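# Swap pink and yellow flowers between drying-rack pegs

## Task

Exchange the pink flower and the yellow flower so that each ends up hanging from the peg the other one started on. No stem may be bent out of shape. At the end the dryer must be hanging on its rail, and every flower must hang upside down, held by a clip on its stem.

## Robot and tools

Robot: two arms, left_arm and right_arm. Each has a parallel two-finger gripper and a wrist camera. The fingers point along the gripper's +z axis and close along its y axis. end_effector_position is the point between the finger pads, roughly 1 cm behind the tips.

Frames: the scene frame has its origin at table-top height, midway between the nominal arm bases. +x points out over the table, +z points up, and left_arm sits on the +y side. Arm names do not match image sides. Calibrated bases in the scene frame: left_arm at (-0.022, +0.332, +0.008) m, right_arm at (+0.007, -0.249, +0.027) m. Both are yawed by well under a degree, so their axes nearly match the scene's. Every hand position, quaternion and target for an arm is given in that arm's own base frame. Fixed cameras and the table use the scene frame. Reported poses can be off by a few centimetres, more at long reach.

The 16-number row, shared by execute_actions and move: x, y, z, qw, qx, qy, qz, opening for left_arm, then the same eight for right_arm. Both arms are always included, even if only one moves. x, y, z is an absolute gripper position in metres. qw..qz is an absolute orientation, w first. Both are in that arm's base frame, so they are poses, not offsets. Opening runs from -1 (closed) to +1 (fully open, 0.094 m).

execute_actions(actions, cameras): actions is a list of actions. Each action is a table of up to 15 rows, and each row is applied for one control step of 1/30 s. A table shorter than 15 rows repeats its last row to fill 15 steps. A target more than 0.6 m from that gripper's current position, along any gripper axis, gets the action refused for both arms. If the first action fails that check against the last reported state, the whole call is refused. An empty list only returns the state and images. cameras selects images: omitted, null or ["all"] gives all of them, [] gives none. The names are cam_head_left, cam_head_right, cam_high, cam_low, cam_left_wrist and cam_right_wrist, each 672x504.

move(target, speed, blend, opening_speed, blocking, cameras): moves each gripper in a straight line from its current Hand target toward the pose in target. target is either one 16-number row or a list of up to 15 rows, visited in order. The 0.6 m check does not apply. speed is the path's top speed in m/s, from 0.002 to 4.3, default 0.25. Rotation is limited to twice that value in rad/s. Give one value, or one per target. blend, in metres, rounds the corners at intermediate targets; default 0. opening_speed is the rate of change of the commanded opening, per second on the -1..1 scale, at least 0.2. Use a slow rate to close on stems that could crush. A move lasts at most 10 s. blocking=false returns after about 0.5 s while the motion continues, and a new move replaces a running one. The result ends with a move: line giving the ending: done (at rest within 10 mm and 2 degrees), off_target, moving, held or fault. It may add limits=paced (command clipped) or limits=held (steps withheld). Paths do not avoid obstacles or the other arm. Fast moves lag, stray, overshoot and hit harder.

wait(seconds): 0 to 10 s; each arm keeps its last command. stop(): brakes a running move. zoom_image(camera, region): region is [x0, y0, x1, y1] in pixels of that camera's latest image, top-left origin, at most 504x504. read_manual: licence text only. finished_scene(scene): ends scene 1 or 2 for good. Confirm the goal is met first.

Control notes: each step, the commanded orientation is clipped to within 40 degrees of the measured one. One action may not reach its target; the arm then heads only as far as the Hand target shown in the result, so send the remainder next. To keep an orientation steady, resend the same quaternion rather than the drifted reported one. To park an arm, resend the same full pose it had when it stopped, plus its opening. Friction and weight can leave a gripper a centimetre or more off its target with no contact. Keep paths away from an arm's own base, because passing close can flip its shoulder posture. Do not bring the wrist near joint 1's axis for the same reason.

Result lines: end_effector_position and end_effector_quat_wxyz per arm. Hand target. Tool commands, the current opening command; resend it to leave a gripper unchanged, because 0 is a real command. grip_measured uses the opening scale and reads up to about 2.7 mm wide when empty. The last Joint positions value is the finger opening in metres. Joint velocities says "within noise" when the arm is at rest. Joint torques include gravity; values 3 and 4 wrap at ±28 N m. grip_effort_nm is motor effort, negative when closing, and is not a pad force. MOTOR HOT warns at 85 °C. At 100 °C an OVER-TEMPERATURE FAULT drops that arm and its grip for 30–60 s. Long stretched holds, carrying loads and pushing at unreachable poses all heat motors. Each result may list cameras whose calibration changed. Wrist images can lag during motion.

Avoid: dropping flowers or letting anything leave the table. Crushing or bending stems. Releasing parts while they move. Fast impacts and hard presses. Any contact between the two arms or grippers, including one gripper closing on the other's fingers, since that can fail the scene. Knocking the dryer off its rail. Loose objects may occasionally be nudged by outside pushes.

Each tool is called after "Emit:" in YAML: its name, and indented under it one key for each argument.

## Session

Emit:
execute_actions:
  actions: []

Scene clock: 0.00 s.
left_arm: end_effector_position=(+0.2569, -0.0827, +0.2388) grip_measured=+1.000 grip_effort_nm=n/a end_effector_quat_wxyz=(+0.234, -0.475, +0.849, -0.012) | right_arm: end_effector_position=(+0.4016, -0.0080, +0.3089) grip_measured=+1.000 grip_effort_nm=n/a end_effector_quat_wxyz=(+0.174, -0.236, +0.924, +0.245)
Joint positions: left_arm=[-0.559 0.839 0.854 -1.323 -0.397 -1.526 0.094] | right_arm=[-0.266 1.317 1.342 -1.525 -0.607 -0.743 0.094]
Joint velocities: within noise
Joint torques (N m): no reading
Heat: left arm: hottest elbow 32 °C; right arm: hottest waist 31 °C.
Hand target: left_arm +0.2625, -0.0863, +0.2520; +0.241, -0.476, +0.845, -0.026 | right_arm +0.4067, -0.0095, +0.3157; +0.181, -0.238, +0.923, +0.241
Tool commands: left_gripper/opening=+1.0 right_gripper/opening=+1.0

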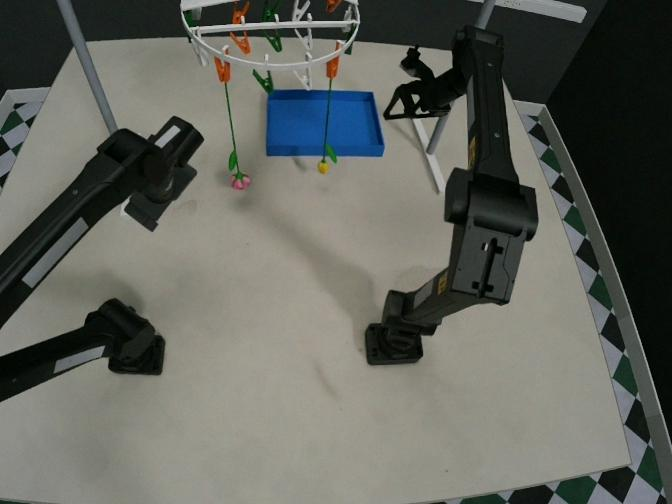

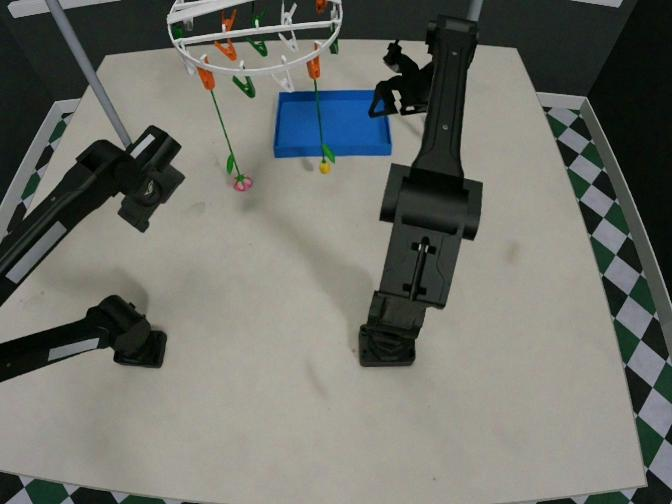

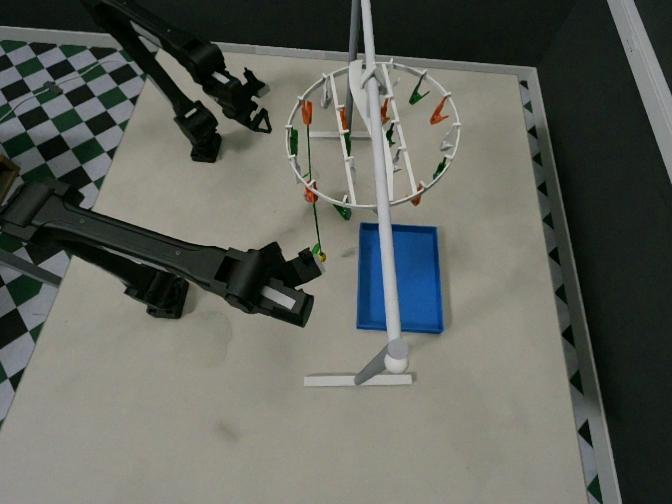

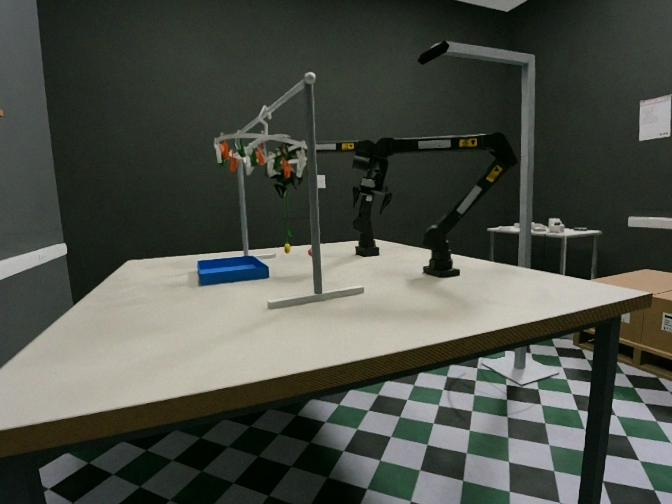

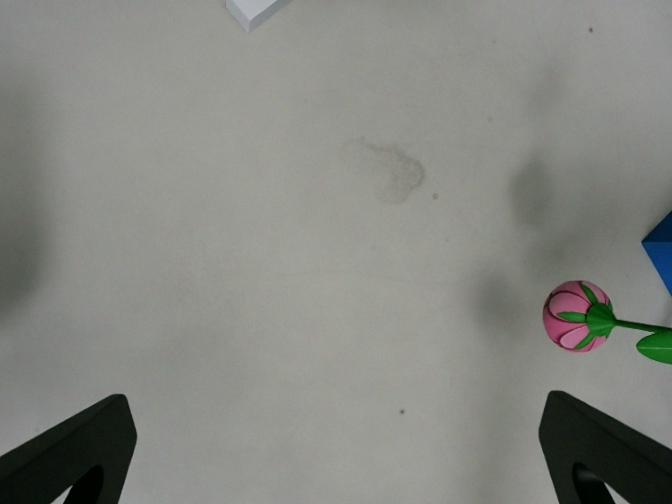

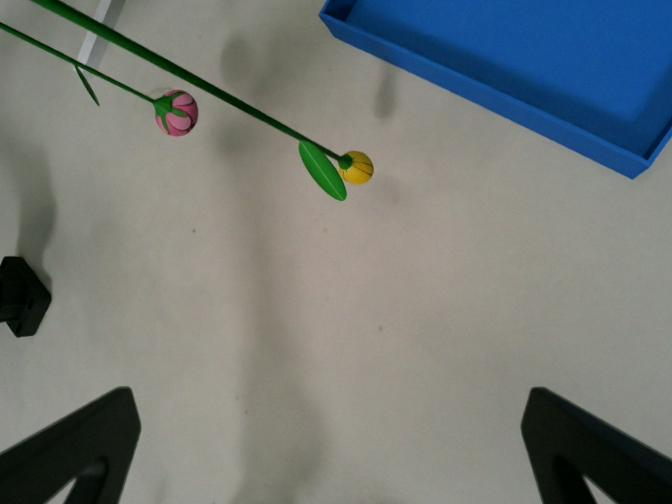

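Emit:
zoom_image:
  camera: "cam_head_left"
  region: [160, 0, 400, 200]

Emit:
zoom_image:
  camera: "cam_high"
  region: [270, 40, 480, 270]

Emit:
zoom_image:
  camera: "cam_low"
  region: [190, 90, 340, 270]

Emit:
zoom_image:
  camera: "cam_head_right"
  region: [160, 0, 360, 200]

Scaled by 2.100 from the camera's 672x504 image, which has a finer 960x720 frame.

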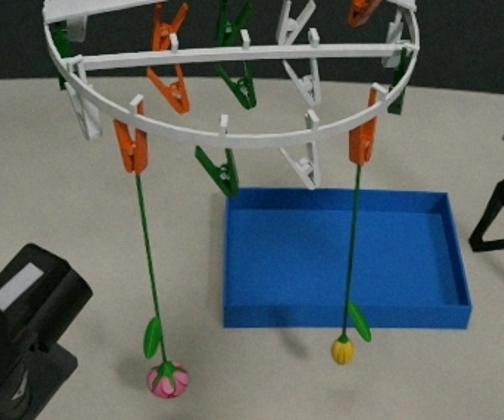

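Scaled by 2.191 from the camera's 672x504 image, which has a finer 960x720 frame.

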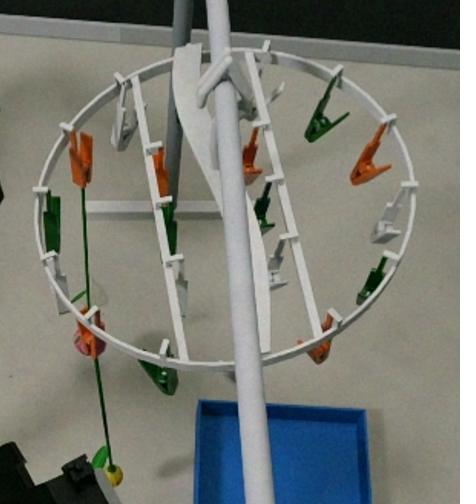

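Scaled by 2.800 from the camera's 672x504 image, which has a finer 960x720 frame.

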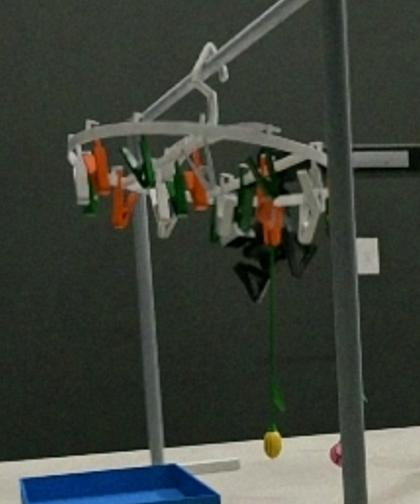

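Scaled by 2.520 from the camera's 672x504 image, which has a finer 960x720 frame.

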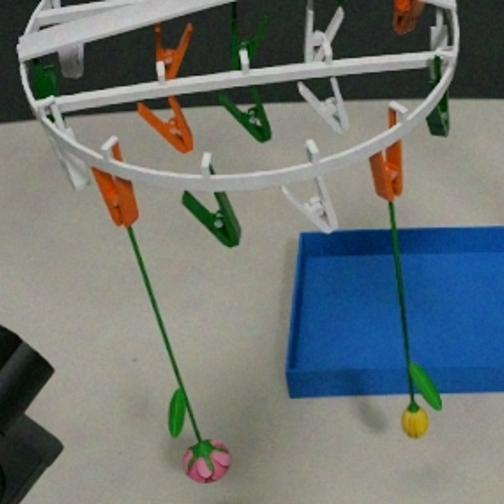

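Emit:
move:
  target: [0.28,-0.20,0.42,0.707,0,0.707,0,1,0.26,0.149,0.40,0.707,0,0.707,0,1]

Scene clock: 28.57 s.
left_arm: end_effector_position=(+0.2798, -0.2045, +0.4129) grip_measured=+1.000 grip_effort_nm=-0.037 end_effector_quat_wxyz=(+0.702, +0.008, +0.713, +0.004) | right_arm: end_effector_position=(+0.2606, +0.1451, +0.4066) grip_measured=+1.000 grip_effort_nm=-0.007 end_effector_quat_wxyz=(+0.708, +0.010, +0.706, +0.005)
Joint positions: left_arm=[-1.082 0.695 0.676 -0.014 -1.076 -0.012 0.094] | right_arm=[1.029 0.48 0.586 -0.102 1.037 0.017 0.094]
Joint velocities: within noise
Joint torques (N m): left_arm=[3.14 -2.26 9.05 2.45 0.12 0.18] | right_arm=[1.32 3.19 8.23 2.36 0.08 -0.12]
Heat: left arm: hottest elbow 42 °C; right arm: hottest waist 31 °C.
Hand target: left_arm +0.2799, -0.2000, +0.4200; +0.707, +0.000, +0.707, +0.000 | right_arm +0.2600, +0.1489, +0.4001; +0.707, +0.000, +0.707, +0.000
Off the commanded pose: left_arm 0.008 m, 1 deg | right_arm 0.008 m, 1 deg.
move: done
camera_calibration:
cam_left_wrist: T_world_to_cam=[[-0.0000841892, -0.999531, -0.0306254, -0.1918], [-0.434816, 0.0276153, -0.900096, 0.537666], [0.900519, 0.0132406, -0.434614, 0.0207691], [0, 0, 0, 1]] pos_world=[0.215067, -0.206833, 0.487104]
cam_right_wrist: T_world_to_cam=[[-0.00231526, -0.999926, -0.011903, 0.149482], [-0.413577, 0.0117948, -0.910393, 0.517414], [0.910466, 0.002815, -0.413574, 0.0173926], [0, 0, 0, 1]] pos_world=[0.198501, 0.143319, 0.480022]

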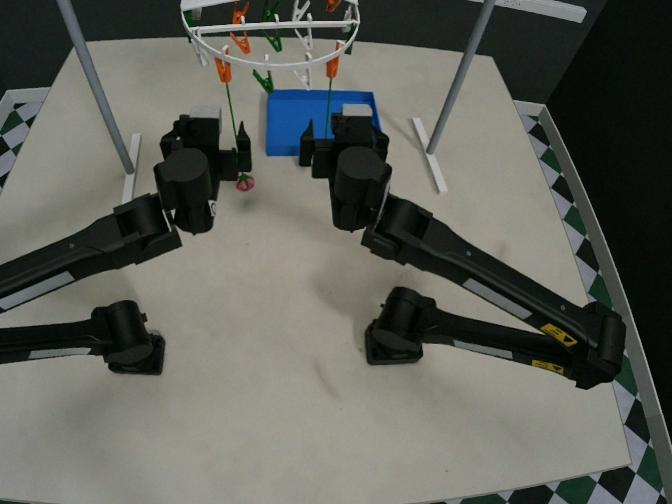

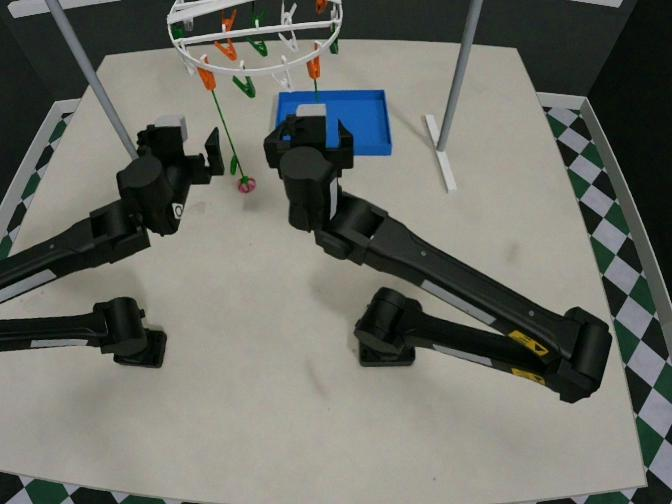

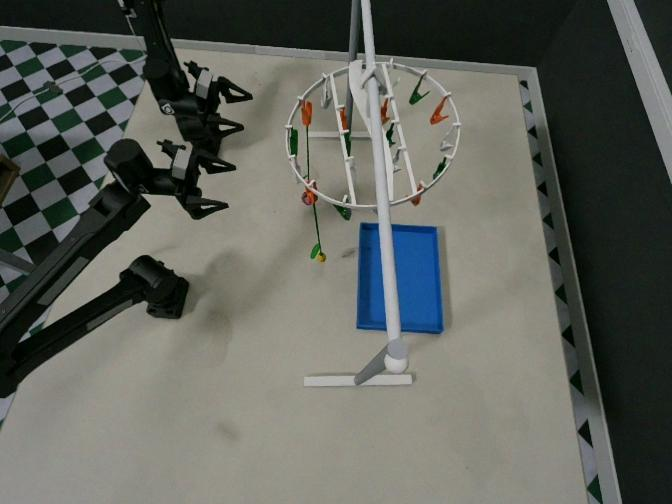

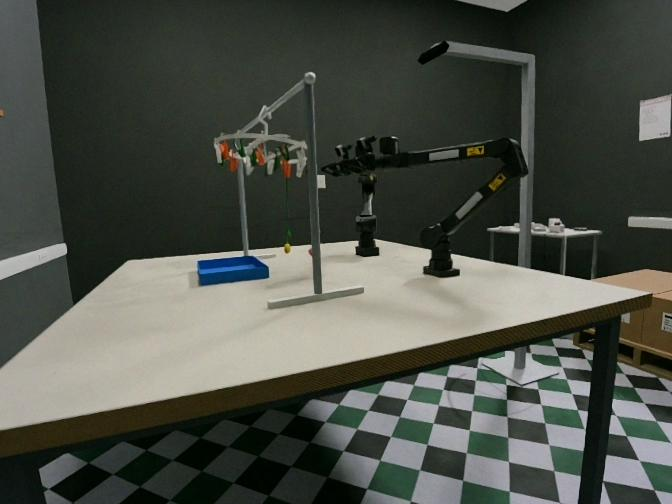

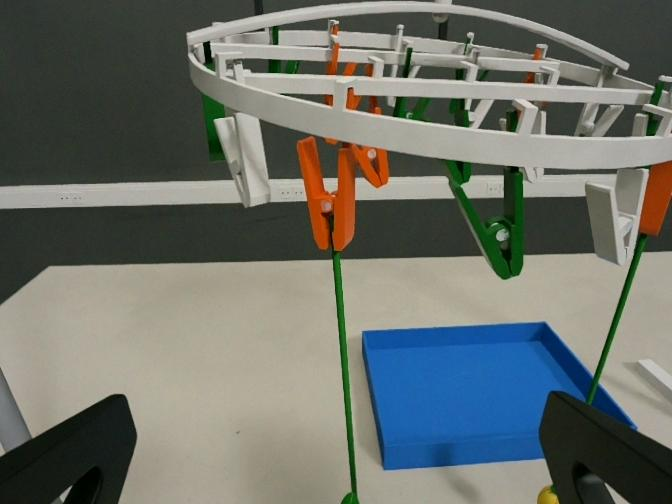

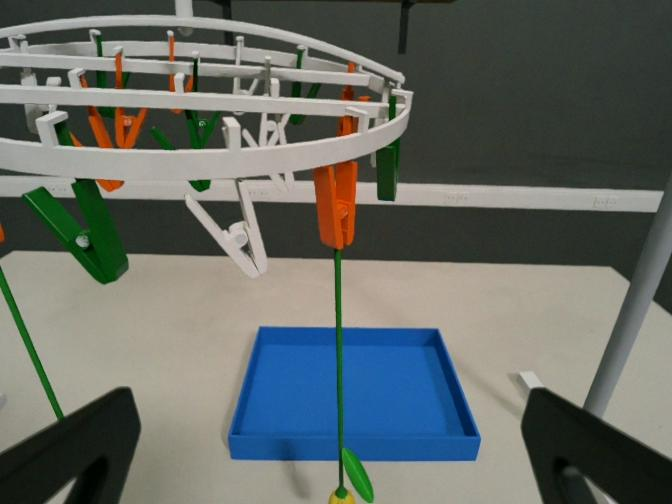

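Emit:
zoom_image:
  camera: "cam_left_wrist"
  region: [180, 60, 420, 280]

Emit:
zoom_image:
  camera: "cam_right_wrist"
  region: [170, 60, 430, 280]

Scaled by 2.100 from the camera's 672x504 image, which has a finer 960x720 frame.

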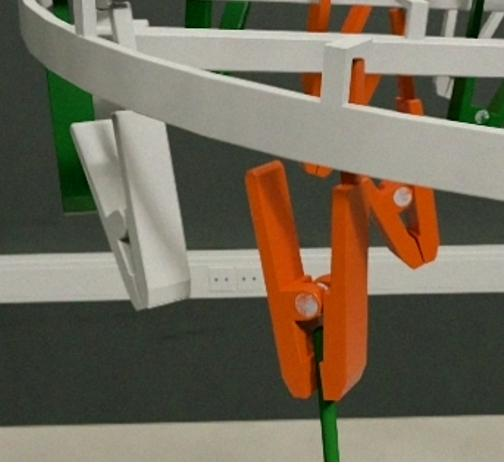

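Scaled by 1.938 from the camera's 672x504 image, which has a finer 960x720 frame.

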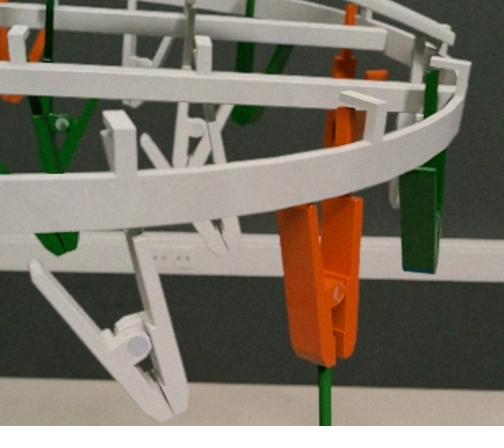

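Emit:
move:
  target: [0.35,-0.159,0.415,0.6876,0.165,0.6876,-0.165,1,0.30,0.245,0.30,0.6408,-0.2988,0.6408,0.2988,1]
  cameras: ["cam_head_left","cam_high","cam_left_wrist","cam_right_wrist"]

Scene clock: 63.77 s.
left_arm: end_effector_position=(+0.3462, -0.1610, +0.4072) grip_measured=+1.000 grip_effort_nm=-0.037 end_effector_quat_wxyz=(+0.679, +0.165, +0.695, -0.169) | right_arm: end_effector_position=(+0.2981, +0.2479, +0.3066) grip_measured=+1.000 grip_effort_nm=-0.007 end_effector_quat_wxyz=(+0.639, -0.296, +0.641, +0.307)
Joint positions: left_arm=[-0.398 0.624 0.639 -0.037 0.079 -0.009 0.094] | right_arm=[0.551 0.74 0.392 0.352 -0.329 0.016 0.094]
Joint velocities: within noise
Joint torques (N m): left_arm=[3.25 -0.44 9.85 3 0.14 0.16] | right_arm=[-0.26 0.03 8.12 2.65 -0.07 -0.12]
Heat: left arm: hottest elbow 41 °C; right arm: hottest waist 31 °C.
Hand target: left_arm +0.3498, -0.1590, +0.4150; +0.688, +0.165, +0.688, -0.165 | right_arm +0.2999, +0.2450, +0.3001; +0.641, -0.299, +0.641, +0.299
Off the commanded pose: left_arm 0.009 m, 1 deg | right_arm 0.008 m, 1 deg.
move: done
camera_calibration:
cam_left_wrist: T_world_to_cam=[[-0.455209, -0.89038, -0.00280114, 0.0152634], [-0.390998, 0.202723, -0.897789, 0.572303], [0.799941, -0.407586, -0.440418, -0.0726769], [0, 0, 0, 1]] pos_world=[0.288854, -0.132051, 0.481842]
cam_right_wrist: T_world_to_cam=[[0.774647, -0.63237, -0.00553911, -0.0734796], [-0.264253, -0.315725, -0.911311, 0.47767], [0.574537, 0.707408, -0.411681, -0.13352], [0, 0, 0, 1]] pos_world=[0.259859, 0.198799, 0.379931]
Images, in order (width x height): cam_head_left 672x504, cam_high 672x504, cam_left_wrist 672x504, cam_right_wrist 672x504.

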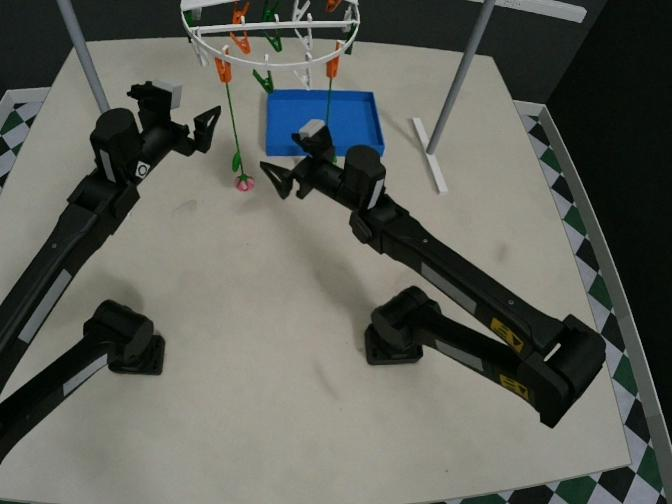

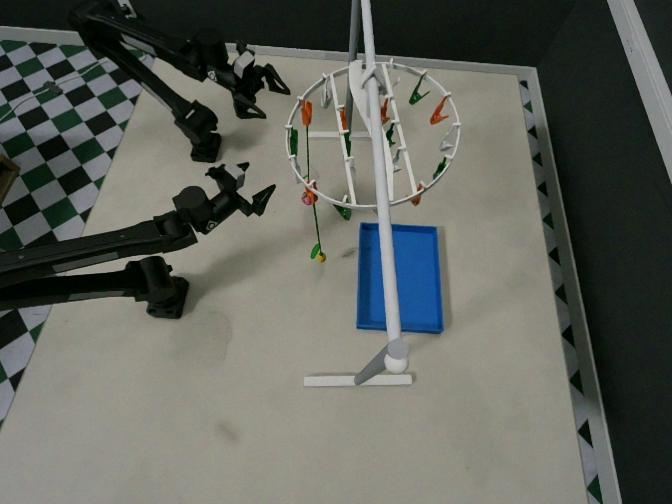

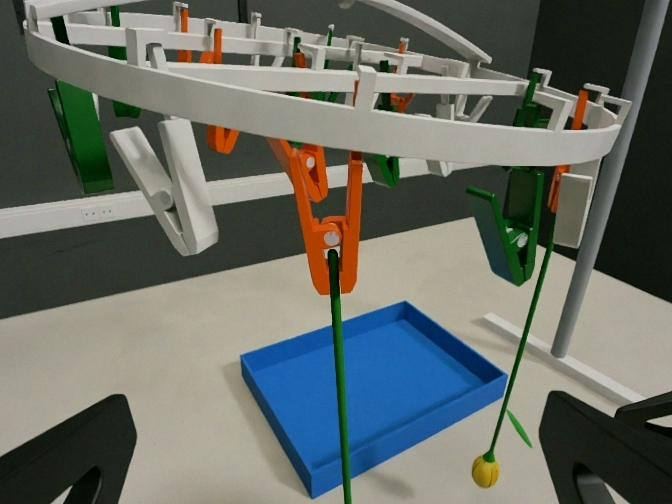

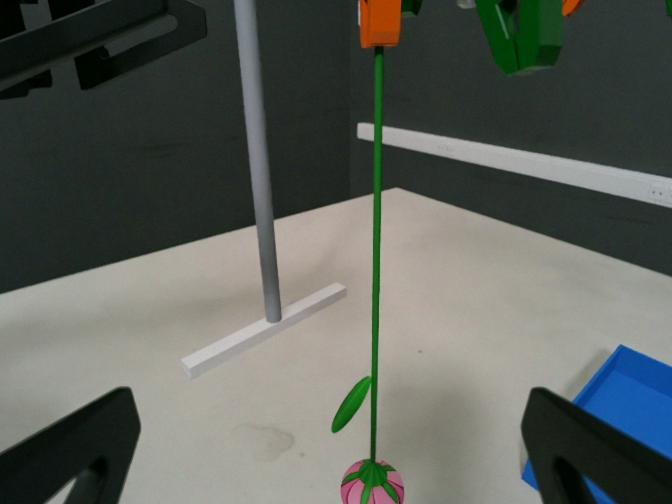

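Emit:
move:
  target:
    - [0.368,-0.167,0.439,0.6876,0.165,0.6876,-0.165,0.1,0.345,0.272,0.325,0.6408,-0.2988,0.6408,0.2988,0.3]
    - [0.430,-0.198,0.439,0.6876,0.165,0.6876,-0.165,0.1,0.345,0.272,0.325,0.6408,-0.2988,0.6408,0.2988,0.3]
  speed: 0.12
  cameras: ["cam_head_left","cam_left_wrist","cam_right_wrist"]

Scene clock: 77.47 s.
left_arm: end_effector_position=(+0.4222, -0.1905, +0.4000) grip_measured=+0.102 grip_effort_nm=-0.120 end_effector_quat_wxyz=(+0.663, +0.163, +0.713, -0.162) | right_arm: end_effector_position=(+0.3317, +0.2676, +0.2919) grip_measured=+0.302 grip_effort_nm=-0.076 end_effector_quat_wxyz=(+0.615, -0.298, +0.664, +0.304)
Joint positions: left_arm=[-0.398 0.9 0.763 0.067 0.066 -0.009 0.052] | right_arm=[0.548 0.904 0.462 0.379 -0.332 0.016 0.061]
Joint velocities: within noise
Joint torques (N m): left_arm=[1.85 -3.19 13.49 3.02 -0.05 0.15] | right_arm=[-0.03 -2.26 12.86 2.65 0 -0.12]
Heat: left arm: hottest elbow 44 °C; right arm: hottest elbow 32 °C.
Hand target: left_arm +0.4273, -0.1967, +0.4381; +0.688, +0.165, +0.688, -0.165 | right_arm +0.3430, +0.2706, +0.3247; +0.641, -0.299, +0.641, +0.299
Off the commanded pose: left_arm 0.041 m, 4 deg | right_arm 0.036 m, 4 deg.
move: off_target (left_arm, right_arm)
camera_calibration:
cam_left_wrist: T_world_to_cam=[[-0.443339, -0.896354, -0.000198875, 0.0163749], [-0.433142, 0.214427, -0.875448, 0.612513], [0.784754, -0.388034, -0.483312, -0.121431], [0, 0, 0, 1]] pos_world=[0.367858, -0.163781, 0.477538]
cam_right_wrist: T_world_to_cam=[[0.773473, -0.633223, -0.0276991, -0.0800834], [-0.315562, -0.346818, -0.883254, 0.496529], [0.549691, 0.691914, -0.468076, -0.143955], [0, 0, 0, 1]] pos_world=[0.297758, 0.221099, 0.368961]
Images, in order (width x height): cam_head_left 672x504, cam_left_wrist 672x504, cam_right_wrist 672x504.

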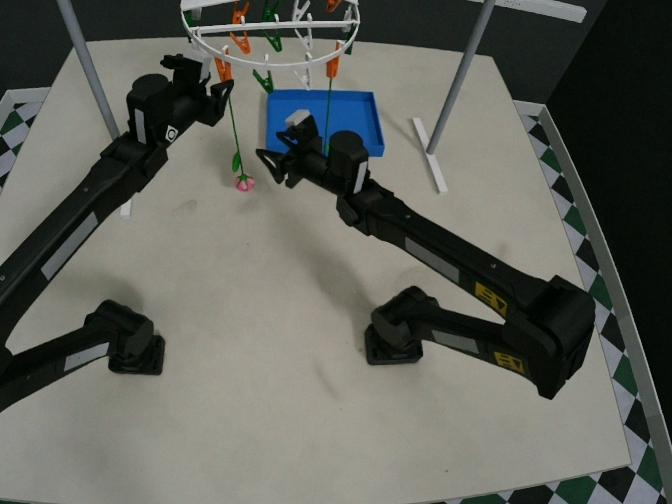

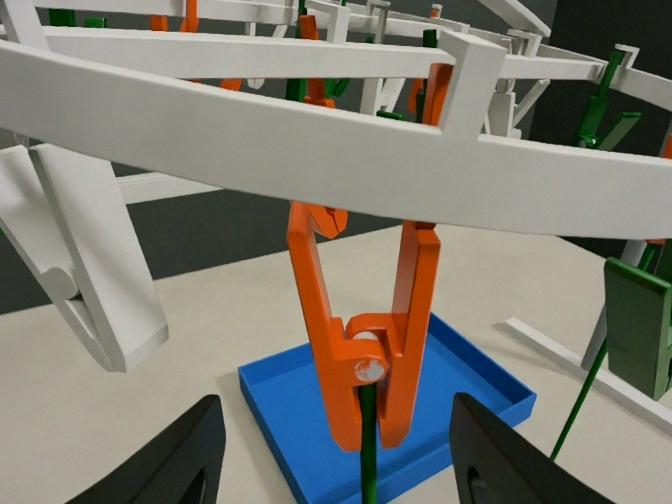

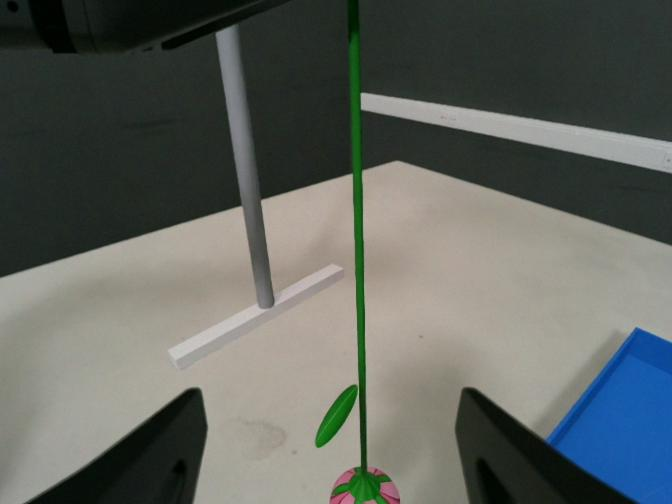

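Emit:
move:
  target: [0.435,-0.2075,0.472,0.6876,0.165,0.6876,-0.165,0.1,0.380,0.304,0.36,0.6408,-0.2988,0.6408,0.2988,0.3]
  speed: 0.08
  cameras: ["cam_head_left","cam_left_wrist","cam_right_wrist"]

Scene clock: 83.30 s.
left_arm: end_effector_position=(+0.4302, -0.2003, +0.4396) grip_measured=+0.102 grip_effort_nm=-0.115 end_effector_quat_wxyz=(+0.673, +0.162, +0.703, -0.163) | right_arm: end_effector_position=(+0.3717, +0.2931, +0.3321) grip_measured=+0.302 grip_effort_nm=-0.076 end_effector_quat_wxyz=(+0.626, -0.293, +0.658, +0.299)
Joint positions: left_arm=[-0.419 0.923 0.861 0.022 0.045 -0.009 0.052] | right_arm=[0.56 1.016 0.621 0.357 -0.305 0.016 0.061]
Joint velocities: within noise
Joint torques (N m): left_arm=[1.85 -3.55 13.63 1.72 -0.05 0.16] | right_arm=[1.38 -4.42 13.27 1.65 0.06 -0.11]
Heat: left arm: hottest elbow 48 °C; right arm: hottest elbow 32 °C.
Hand target: left_arm +0.4332, -0.2065, +0.4713; +0.688, +0.165, +0.687, -0.165 | right_arm +0.3784, +0.3027, +0.3597; +0.641, -0.298, +0.641, +0.299
Off the commanded pose: left_arm 0.034 m, 2 deg | right_arm 0.031 m, 3 deg.
move: off_target (left_arm, right_arm)
camera_calibration:
cam_left_wrist: T_world_to_cam=[[-0.44228, -0.896873, -0.00281375, 0.0117452], [-0.409166, 0.204564, -0.889234, 0.646626], [0.798105, -0.392139, -0.457444, -0.130412], [0, 0, 0, 1]] pos_world=[0.373855, -0.172882, 0.515379]
cam_right_wrist: T_world_to_cam=[[0.763774, -0.645217, -0.0185815, -0.0897326], [-0.30187, -0.331596, -0.893822, 0.547418], [0.570548, 0.688287, -0.448036, -0.1782], [0, 0, 0, 1]] pos_world=[0.335456, 0.246278, 0.407788]
Images, in order (width x height): cam_head_left 672x504, cam_left_wrist 672x504, cam_right_wrist 672x504.

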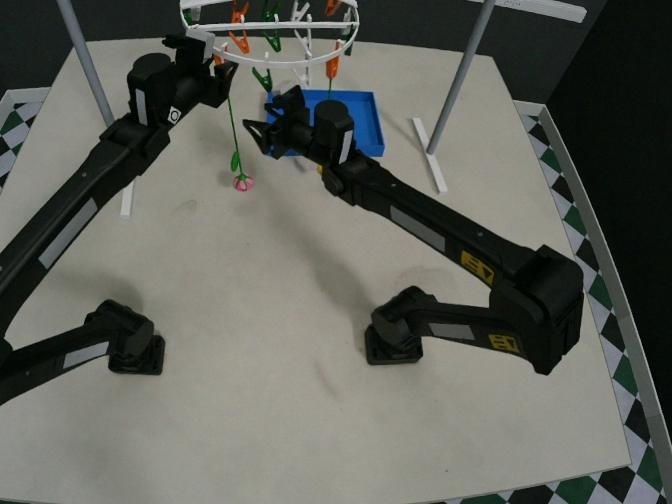

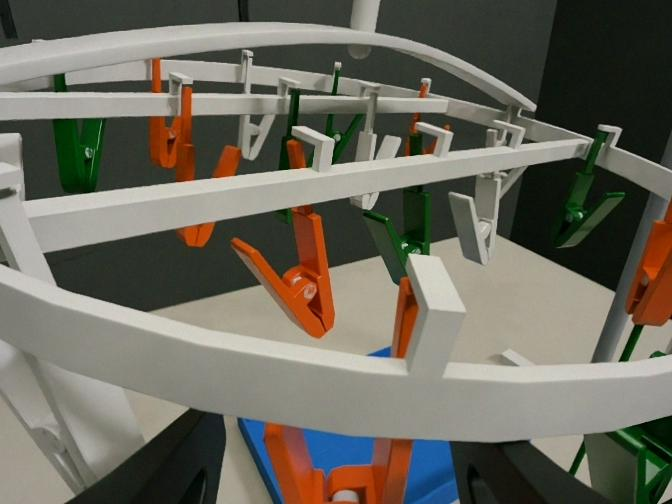

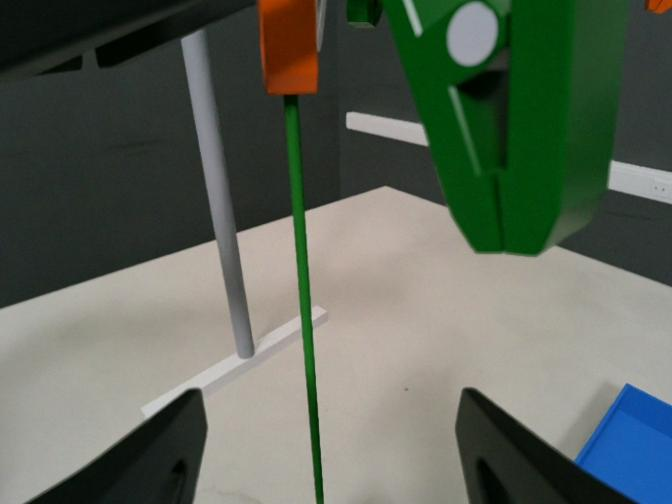

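Emit:
move:
  target:
    - [0.434,-0.2065,0.464,0.6876,0.165,0.6876,-0.165,0.1,0.32,0.245,0.32,0.8138,-0.171,0.4698,0.2962,0.3]
    - [0.434,-0.2065,0.464,0.6876,0.165,0.6876,-0.165,0.1,0.354,0.300,0.32,0.8138,-0.171,0.4698,0.2962,0.3]
  speed: 0.1
  cameras: ["cam_head_left","cam_left_wrist","cam_right_wrist"]

Scene clock: 96.43 s.
left_arm: end_effector_position=(+0.4303, -0.2005, +0.4394) grip_measured=+0.102 grip_effort_nm=-0.120 end_effector_quat_wxyz=(+0.673, +0.162, +0.703, -0.163) | right_arm: end_effector_position=(+0.3492, +0.2907, +0.3060) grip_measured=+0.301 grip_effort_nm=-0.081 end_effector_quat_wxyz=(+0.803, -0.171, +0.488, +0.296)
Joint positions: left_arm=[-0.419 0.924 0.861 0.021 0.045 -0.009 0.052] | right_arm=[0.698 1.423 0.413 1.493 0.006 0.013 0.061]
Joint velocities: within noise
Joint torques (N m): left_arm=[1.96 -3.6 12.19 2.54 0 0.16] | right_arm=[1.14 -6.53 8.32 2.21 0.08 -0.12]
Heat: left arm: hottest elbow 48 °C; right arm: hottest elbow 35 °C.
Hand target: left_arm +0.4328, -0.2060, +0.4635; +0.688, +0.165, +0.688, -0.165 | right_arm +0.3534, +0.2995, +0.3198; +0.814, -0.171, +0.470, +0.296
Off the commanded pose: left_arm 0.026 m, 2 deg | right_arm 0.017 m, 2 deg.
move: off_target (left_arm, right_arm)
camera_calibration:
cam_left_wrist: T_world_to_cam=[[-0.442694, -0.896668, -0.00283685, 0.0118126], [-0.409689, 0.20508, -0.888874, 0.646631], [0.797607, -0.392337, -0.458143, -0.130149], [0, 0, 0, 1]] pos_world=[0.373955, -0.173081, 0.51518]
cam_right_wrist: T_world_to_cam=[[0.643726, -0.765246, -0.00394492, -0.00215743], [0.0398247, 0.0386477, -0.998459, 0.321518], [0.76422, 0.642576, 0.0553543, -0.383712], [0, 0, 0, 1]] pos_world=[0.281824, 0.232487, 0.342254]
Images, in order (width x height): cam_head_left 672x504, cam_left_wrist 672x504, cam_right_wrist 672x504.

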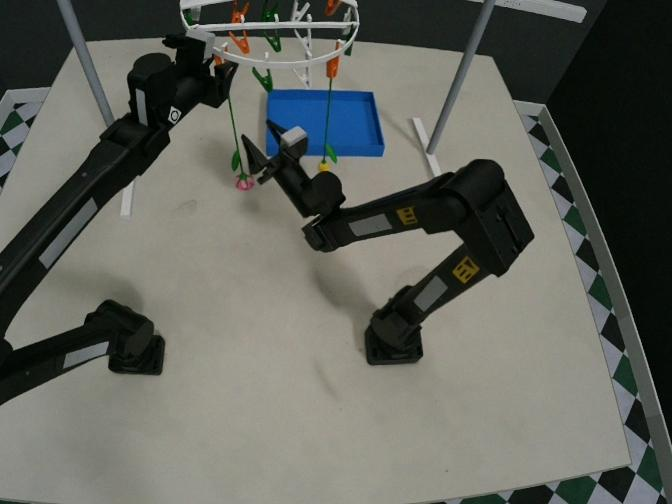

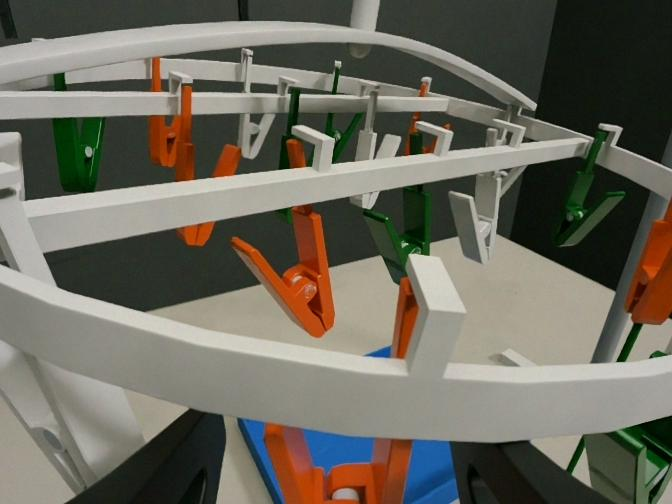

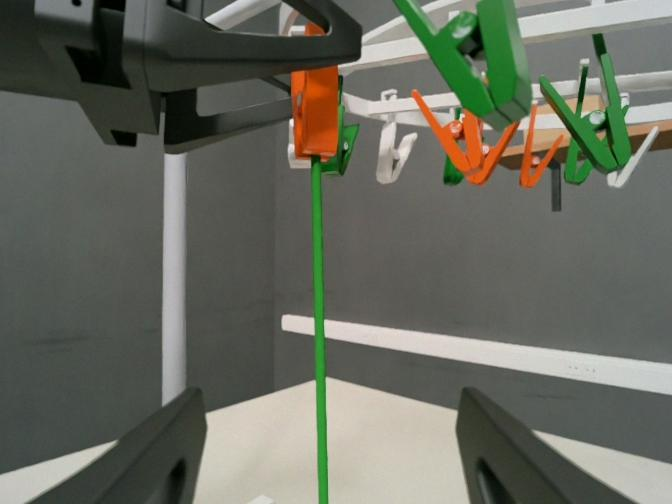

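Emit:
move:
  target: [0.434,-0.2065,0.464,0.6876,0.165,0.6876,-0.165,0.1,0.398,0.341,0.322,0.8138,-0.171,0.4698,0.2962,0.3]
  speed: 0.08
  cameras: ["cam_head_left","cam_right_wrist"]

Scene clock: 100.47 s.
left_arm: end_effector_position=(+0.4303, -0.2005, +0.4394) grip_measured=+0.102 grip_effort_nm=-0.115 end_effector_quat_wxyz=(+0.673, +0.162, +0.703, -0.163) | right_arm: end_effector_position=(+0.3915, +0.3293, +0.3137) grip_measured=+0.301 grip_effort_nm=-0.085 end_effector_quat_wxyz=(+0.809, -0.168, +0.479, +0.298)
Joint positions: left_arm=[-0.419 0.924 0.861 0.021 0.045 -0.009 0.052] | right_arm=[0.704 1.55 0.575 1.481 0.012 0.009 0.061]
Joint velocities: within noise
Joint torques (N m): left_arm=[1.9 -3.6 12.21 2.56 0 0.16] | right_arm=[1.38 -9.47 8.68 1.37 0.06 -0.12]
Heat: left arm: hottest elbow 48 °C; right arm: hottest elbow 35 °C.
Hand target: left_arm +0.4328, -0.2060, +0.4635; +0.688, +0.165, +0.688, -0.165 | right_arm +0.3973, +0.3406, +0.3219; +0.814, -0.171, +0.470, +0.296
Off the commanded pose: left_arm 0.026 m, 2 deg | right_arm 0.016 m, 1 deg.
move: off_target (left_arm, right_arm)
camera_calibration:
cam_right_wrist: T_world_to_cam=[[0.643428, -0.7655, -0.00310452, 0.000050147], [0.0578288, 0.0526501, -0.996937, 0.313948], [0.763319, 0.641278, 0.0781445, -0.447657], [0, 0, 0, 1]] pos_world=[0.323518, 0.270582, 0.347969]
Images, in order (width x height): cam_head_left 672x504, cam_right_wrist 672x504.

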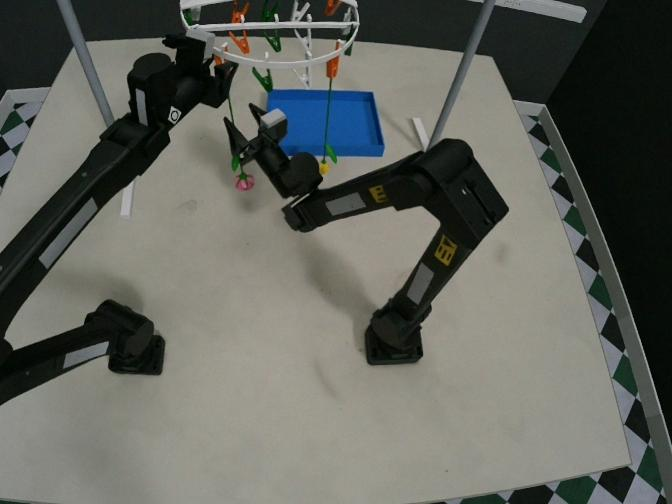

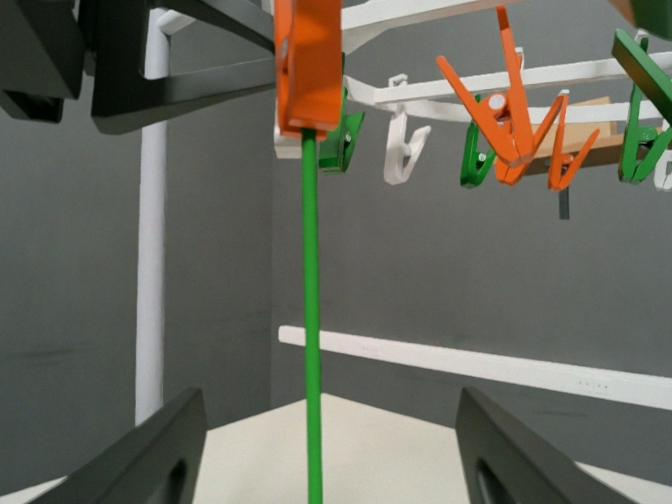

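Emit:
move:
  target:
    - [0.434,-0.2065,0.464,0.6876,0.165,0.6876,-0.165,0.1,0.4015,0.349,0.322,0.8138,-0.171,0.4698,0.2962,0.3]
    - [0.434,-0.2065,0.464,0.6876,0.165,0.6876,-0.165,0.1,0.4015,0.349,0.322,0.8138,-0.171,0.4698,0.2962,-0.96]
  speed: 0.06
  opening_speed: 0.8
  cameras: ["cam_head_left","cam_left_wrist","cam_right_wrist"]

Scene clock: 106.77 s.
left_arm: end_effector_position=(+0.4303, -0.2005, +0.4394) grip_measured=+0.102 grip_effort_nm=-0.120 end_effector_quat_wxyz=(+0.673, +0.162, +0.703, -0.163) | right_arm: end_effector_position=(+0.3951, +0.3371, +0.3143) grip_measured=-0.958 grip_effort_nm=-0.081 end_effector_quat_wxyz=(+0.809, -0.168, +0.478, +0.298)
Joint positions: left_arm=[-0.419 0.924 0.861 0.021 0.045 -0.009 0.052] | right_arm=[0.714 1.565 0.597 1.475 0.02 0.004 0.002]
Joint velocities: within noise
Joint torques (N m): left_arm=[1.9 -3.6 12.19 2.55 0 0.16] | right_arm=[1.38 -9.64 8.66 1.36 0.06 -0.12]
Heat: left arm: hottest elbow 48 °C; right arm: hottest elbow 35 °C.
Hand target: left_arm +0.4328, -0.2060, +0.4635; +0.688, +0.165, +0.688, -0.165 | right_arm +0.4009, +0.3486, +0.3220; +0.814, -0.171, +0.470, +0.296
Off the commanded pose: left_arm 0.026 m, 2 deg | right_arm 0.016 m, 1 deg.
move: off_target (left_arm, right_arm); target 2's new opening was sent with right_arm's hand 0.016 m and 1 deg from that target
camera_calibration:
cam_left_wrist: T_world_to_cam=[[-0.442694, -0.896668, -0.00283685, 0.0118126], [-0.409689, 0.20508, -0.888874, 0.646631], [0.797607, -0.392337, -0.458143, -0.130149], [0, 0, 0, 1]] pos_world=[0.373955, -0.173081, 0.51518]
cam_right_wrist: T_world_to_cam=[[0.643132, -0.765751, -0.00269517, 0.00380693], [0.0586425, 0.0527607, -0.996884, 0.313508], [0.763507, 0.640969, 0.0788376, -0.455727], [0, 0, 0, 1]] pos_world=[0.327117, 0.278481, 0.34847]
Images, in order (width x height): cam_head_left 672x504, cam_left_wrist 672x504, cam_right_wrist 672x504.

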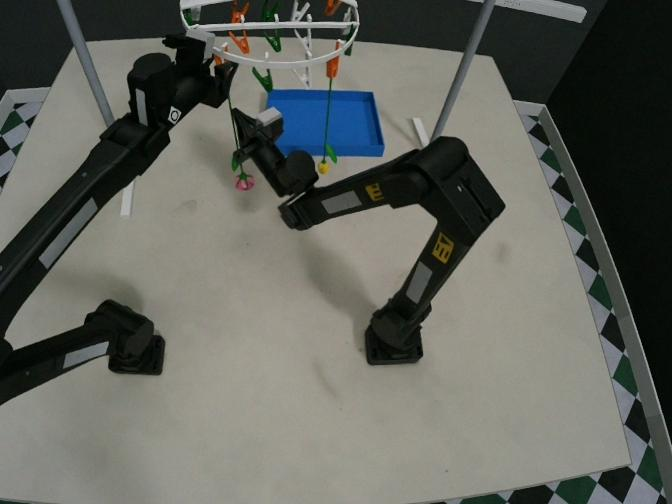

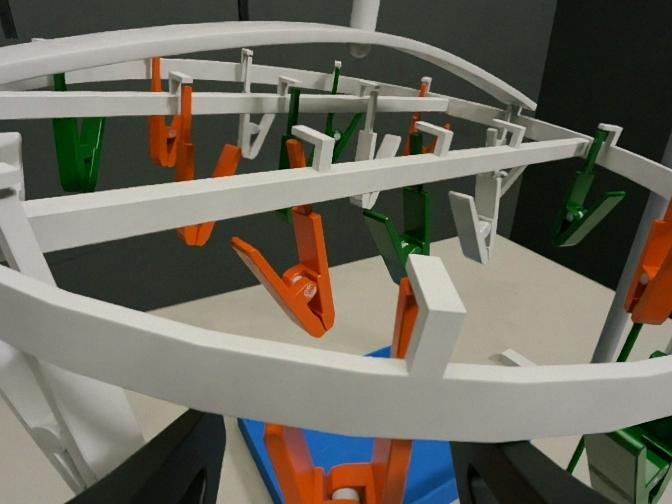

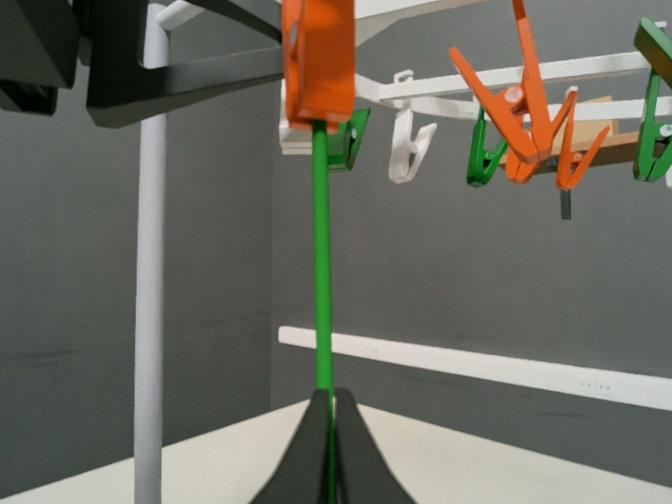

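Emit:
move:
  target: [0.434,-0.2065,0.464,0.6876,0.165,0.6876,-0.165,0.1,0.4015,0.349,0.322,0.8138,-0.171,0.4698,0.2962,-1]
  cameras: ["cam_right_wrist"]

Emit:
zoom_image:
  camera: "cam_right_wrist"
  region: [240, 330, 430, 504]

Scene clock: 109.57 s.
left_arm: end_effector_position=(+0.4303, -0.2005, +0.4394) grip_measured=+0.102 grip_effort_nm=-0.120 end_effector_quat_wxyz=(+0.673, +0.162, +0.703, -0.163) | right_arm: end_effector_position=(+0.3951, +0.3371, +0.3143) grip_measured=-0.993 grip_effort_nm=-0.369 end_effector_quat_wxyz=(+0.809, -0.168, +0.478, +0.298)
Joint positions: left_arm=[-0.419 0.924 0.861 0.021 0.045 -0.009 0.052] | right_arm=[0.714 1.565 0.597 1.475 0.02 0.004 0]
Joint velocities: within noise
Joint torques (N m): left_arm=[1.96 -3.6 12.19 2.54 0 0.16] | right_arm=[1.26 -9.82 8.62 1.33 0.07 -0.12]
Heat: left arm: hottest elbow 49 °C; right arm: hottest elbow 35 °C.
Hand target: left_arm +0.4328, -0.2060, +0.4635; +0.688, +0.165, +0.688, -0.165 | right_arm +0.4008, +0.3486, +0.3220; +0.814, -0.171, +0.470, +0.296
Off the commanded pose: left_arm 0.026 m, 2 deg | right_arm 0.016 m, 1 deg.
move: off_target (left_arm, right_arm)
camera_calibration:
cam_right_wrist: T_world_to_cam=[[0.643132, -0.765751, -0.00269517, 0.00380693], [0.0586425, 0.0527607, -0.996884, 0.313508], [0.763507, 0.640969, 0.0788376, -0.455727], [0, 0, 0, 1]] pos_world=[0.327117, 0.278481, 0.34847]
Images, in order (width x height): cam_right_wrist 672x504.

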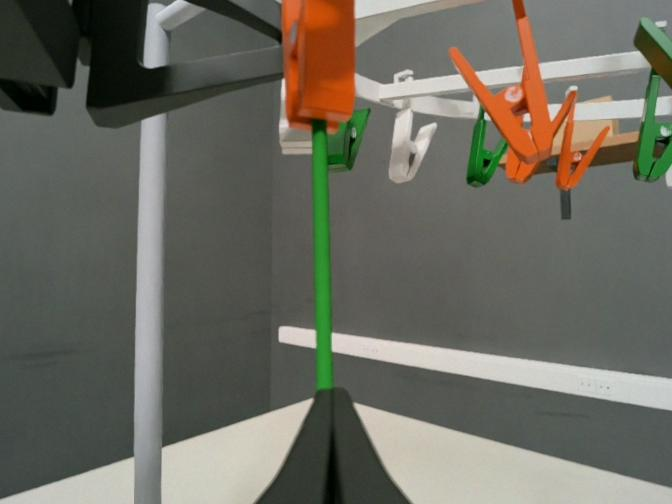

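Scaled by 2.653 from the camera's 672x504 image, which has a finer 960x720 frame.

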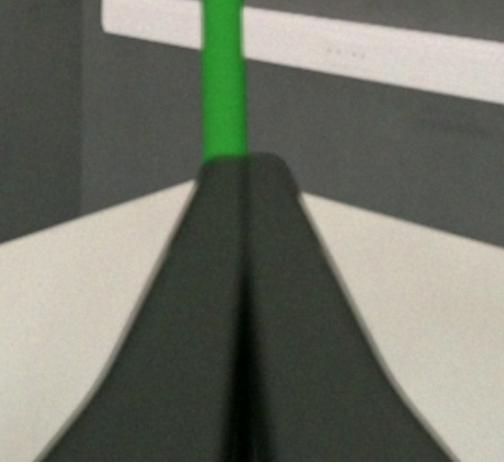

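Emit:
move:
  target:
    - [0.434,-0.2065,0.464,0.6876,0.165,0.6876,-0.165,0.1,0.4015,0.349,0.322,0.8138,-0.171,0.4698,0.2962,0]
    - [0.434,-0.2065,0.464,0.6876,0.165,0.6876,-0.165,0.1,0.416,0.3635,0.322,0.8138,-0.171,0.4698,0.2962,0]
    - [0.434,-0.2065,0.464,0.6876,0.165,0.6876,-0.165,0.1,0.416,0.3635,0.322,0.8138,-0.171,0.4698,0.2962,-0.97]
  speed: 0.06
  opening_speed: 0.8
  cameras: ["cam_right_wrist"]

Emit:
zoom_image:
  camera: "cam_right_wrist"
  region: [240, 330, 430, 504]

Scene clock: 116.90 s.
left_arm: end_effector_position=(+0.4303, -0.2005, +0.4394) grip_measured=+0.102 grip_effort_nm=-0.120 end_effector_quat_wxyz=(+0.673, +0.162, +0.703, -0.163) | right_arm: end_effector_position=(+0.4097, +0.3516, +0.3143) grip_measured=-0.948 grip_effort_nm=-0.999 end_effector_quat_wxyz=(+0.809, -0.168, +0.478, +0.298)
Joint positions: left_arm=[-0.419 0.924 0.861 0.021 0.045 -0.009 0.052] | right_arm=[0.717 1.607 0.654 1.46 0.023 0.001 0.002]
Joint velocities: within noise
Joint torques (N m): left_arm=[1.9 -3.55 12.21 2.56 0 0.16] | right_arm=[1.26 -10.64 8.77 1.33 0.08 -0.11]
Heat: left arm: hottest elbow 49 °C; right arm: hottest elbow 35 °C.
Hand target: left_arm +0.4328, -0.2060, +0.4635; +0.688, +0.165, +0.688, -0.165 | right_arm +0.4154, +0.3631, +0.3218; +0.814, -0.171, +0.470, +0.296
Off the commanded pose: left_arm 0.026 m, 2 deg | right_arm 0.016 m, 1 deg.
move: off_target (left_arm, right_arm); target 3's new opening was sent with right_arm's hand 0.016 m and 1 deg from that target
camera_calibration:
cam_right_wrist: T_world_to_cam=[[0.643088, -0.765789, -0.00195618, 0.00527729], [0.0588071, 0.0519312, -0.996918, 0.312197], [0.763531, 0.640991, 0.0784302, -0.475908], [0, 0, 0, 1]] pos_world=[0.341617, 0.292881, 0.34857]
Images, in order (width x height): cam_right_wrist 672x504.

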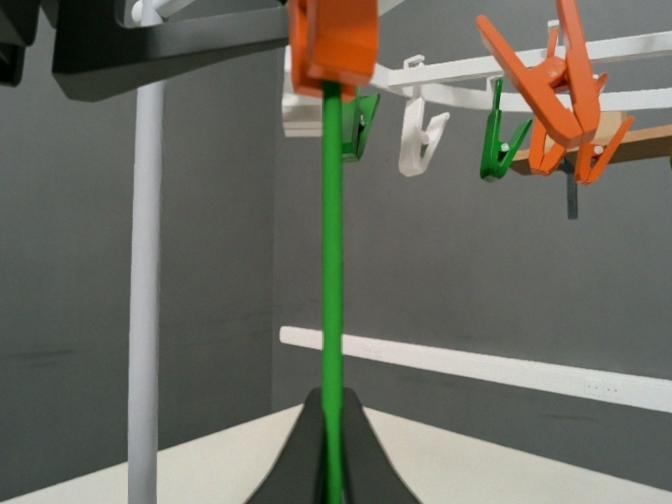

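Scaled by 2.653 from the camera's 672x504 image, which has a finer 960x720 frame.

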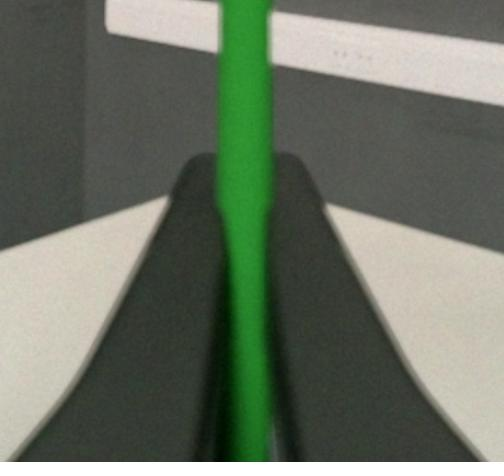

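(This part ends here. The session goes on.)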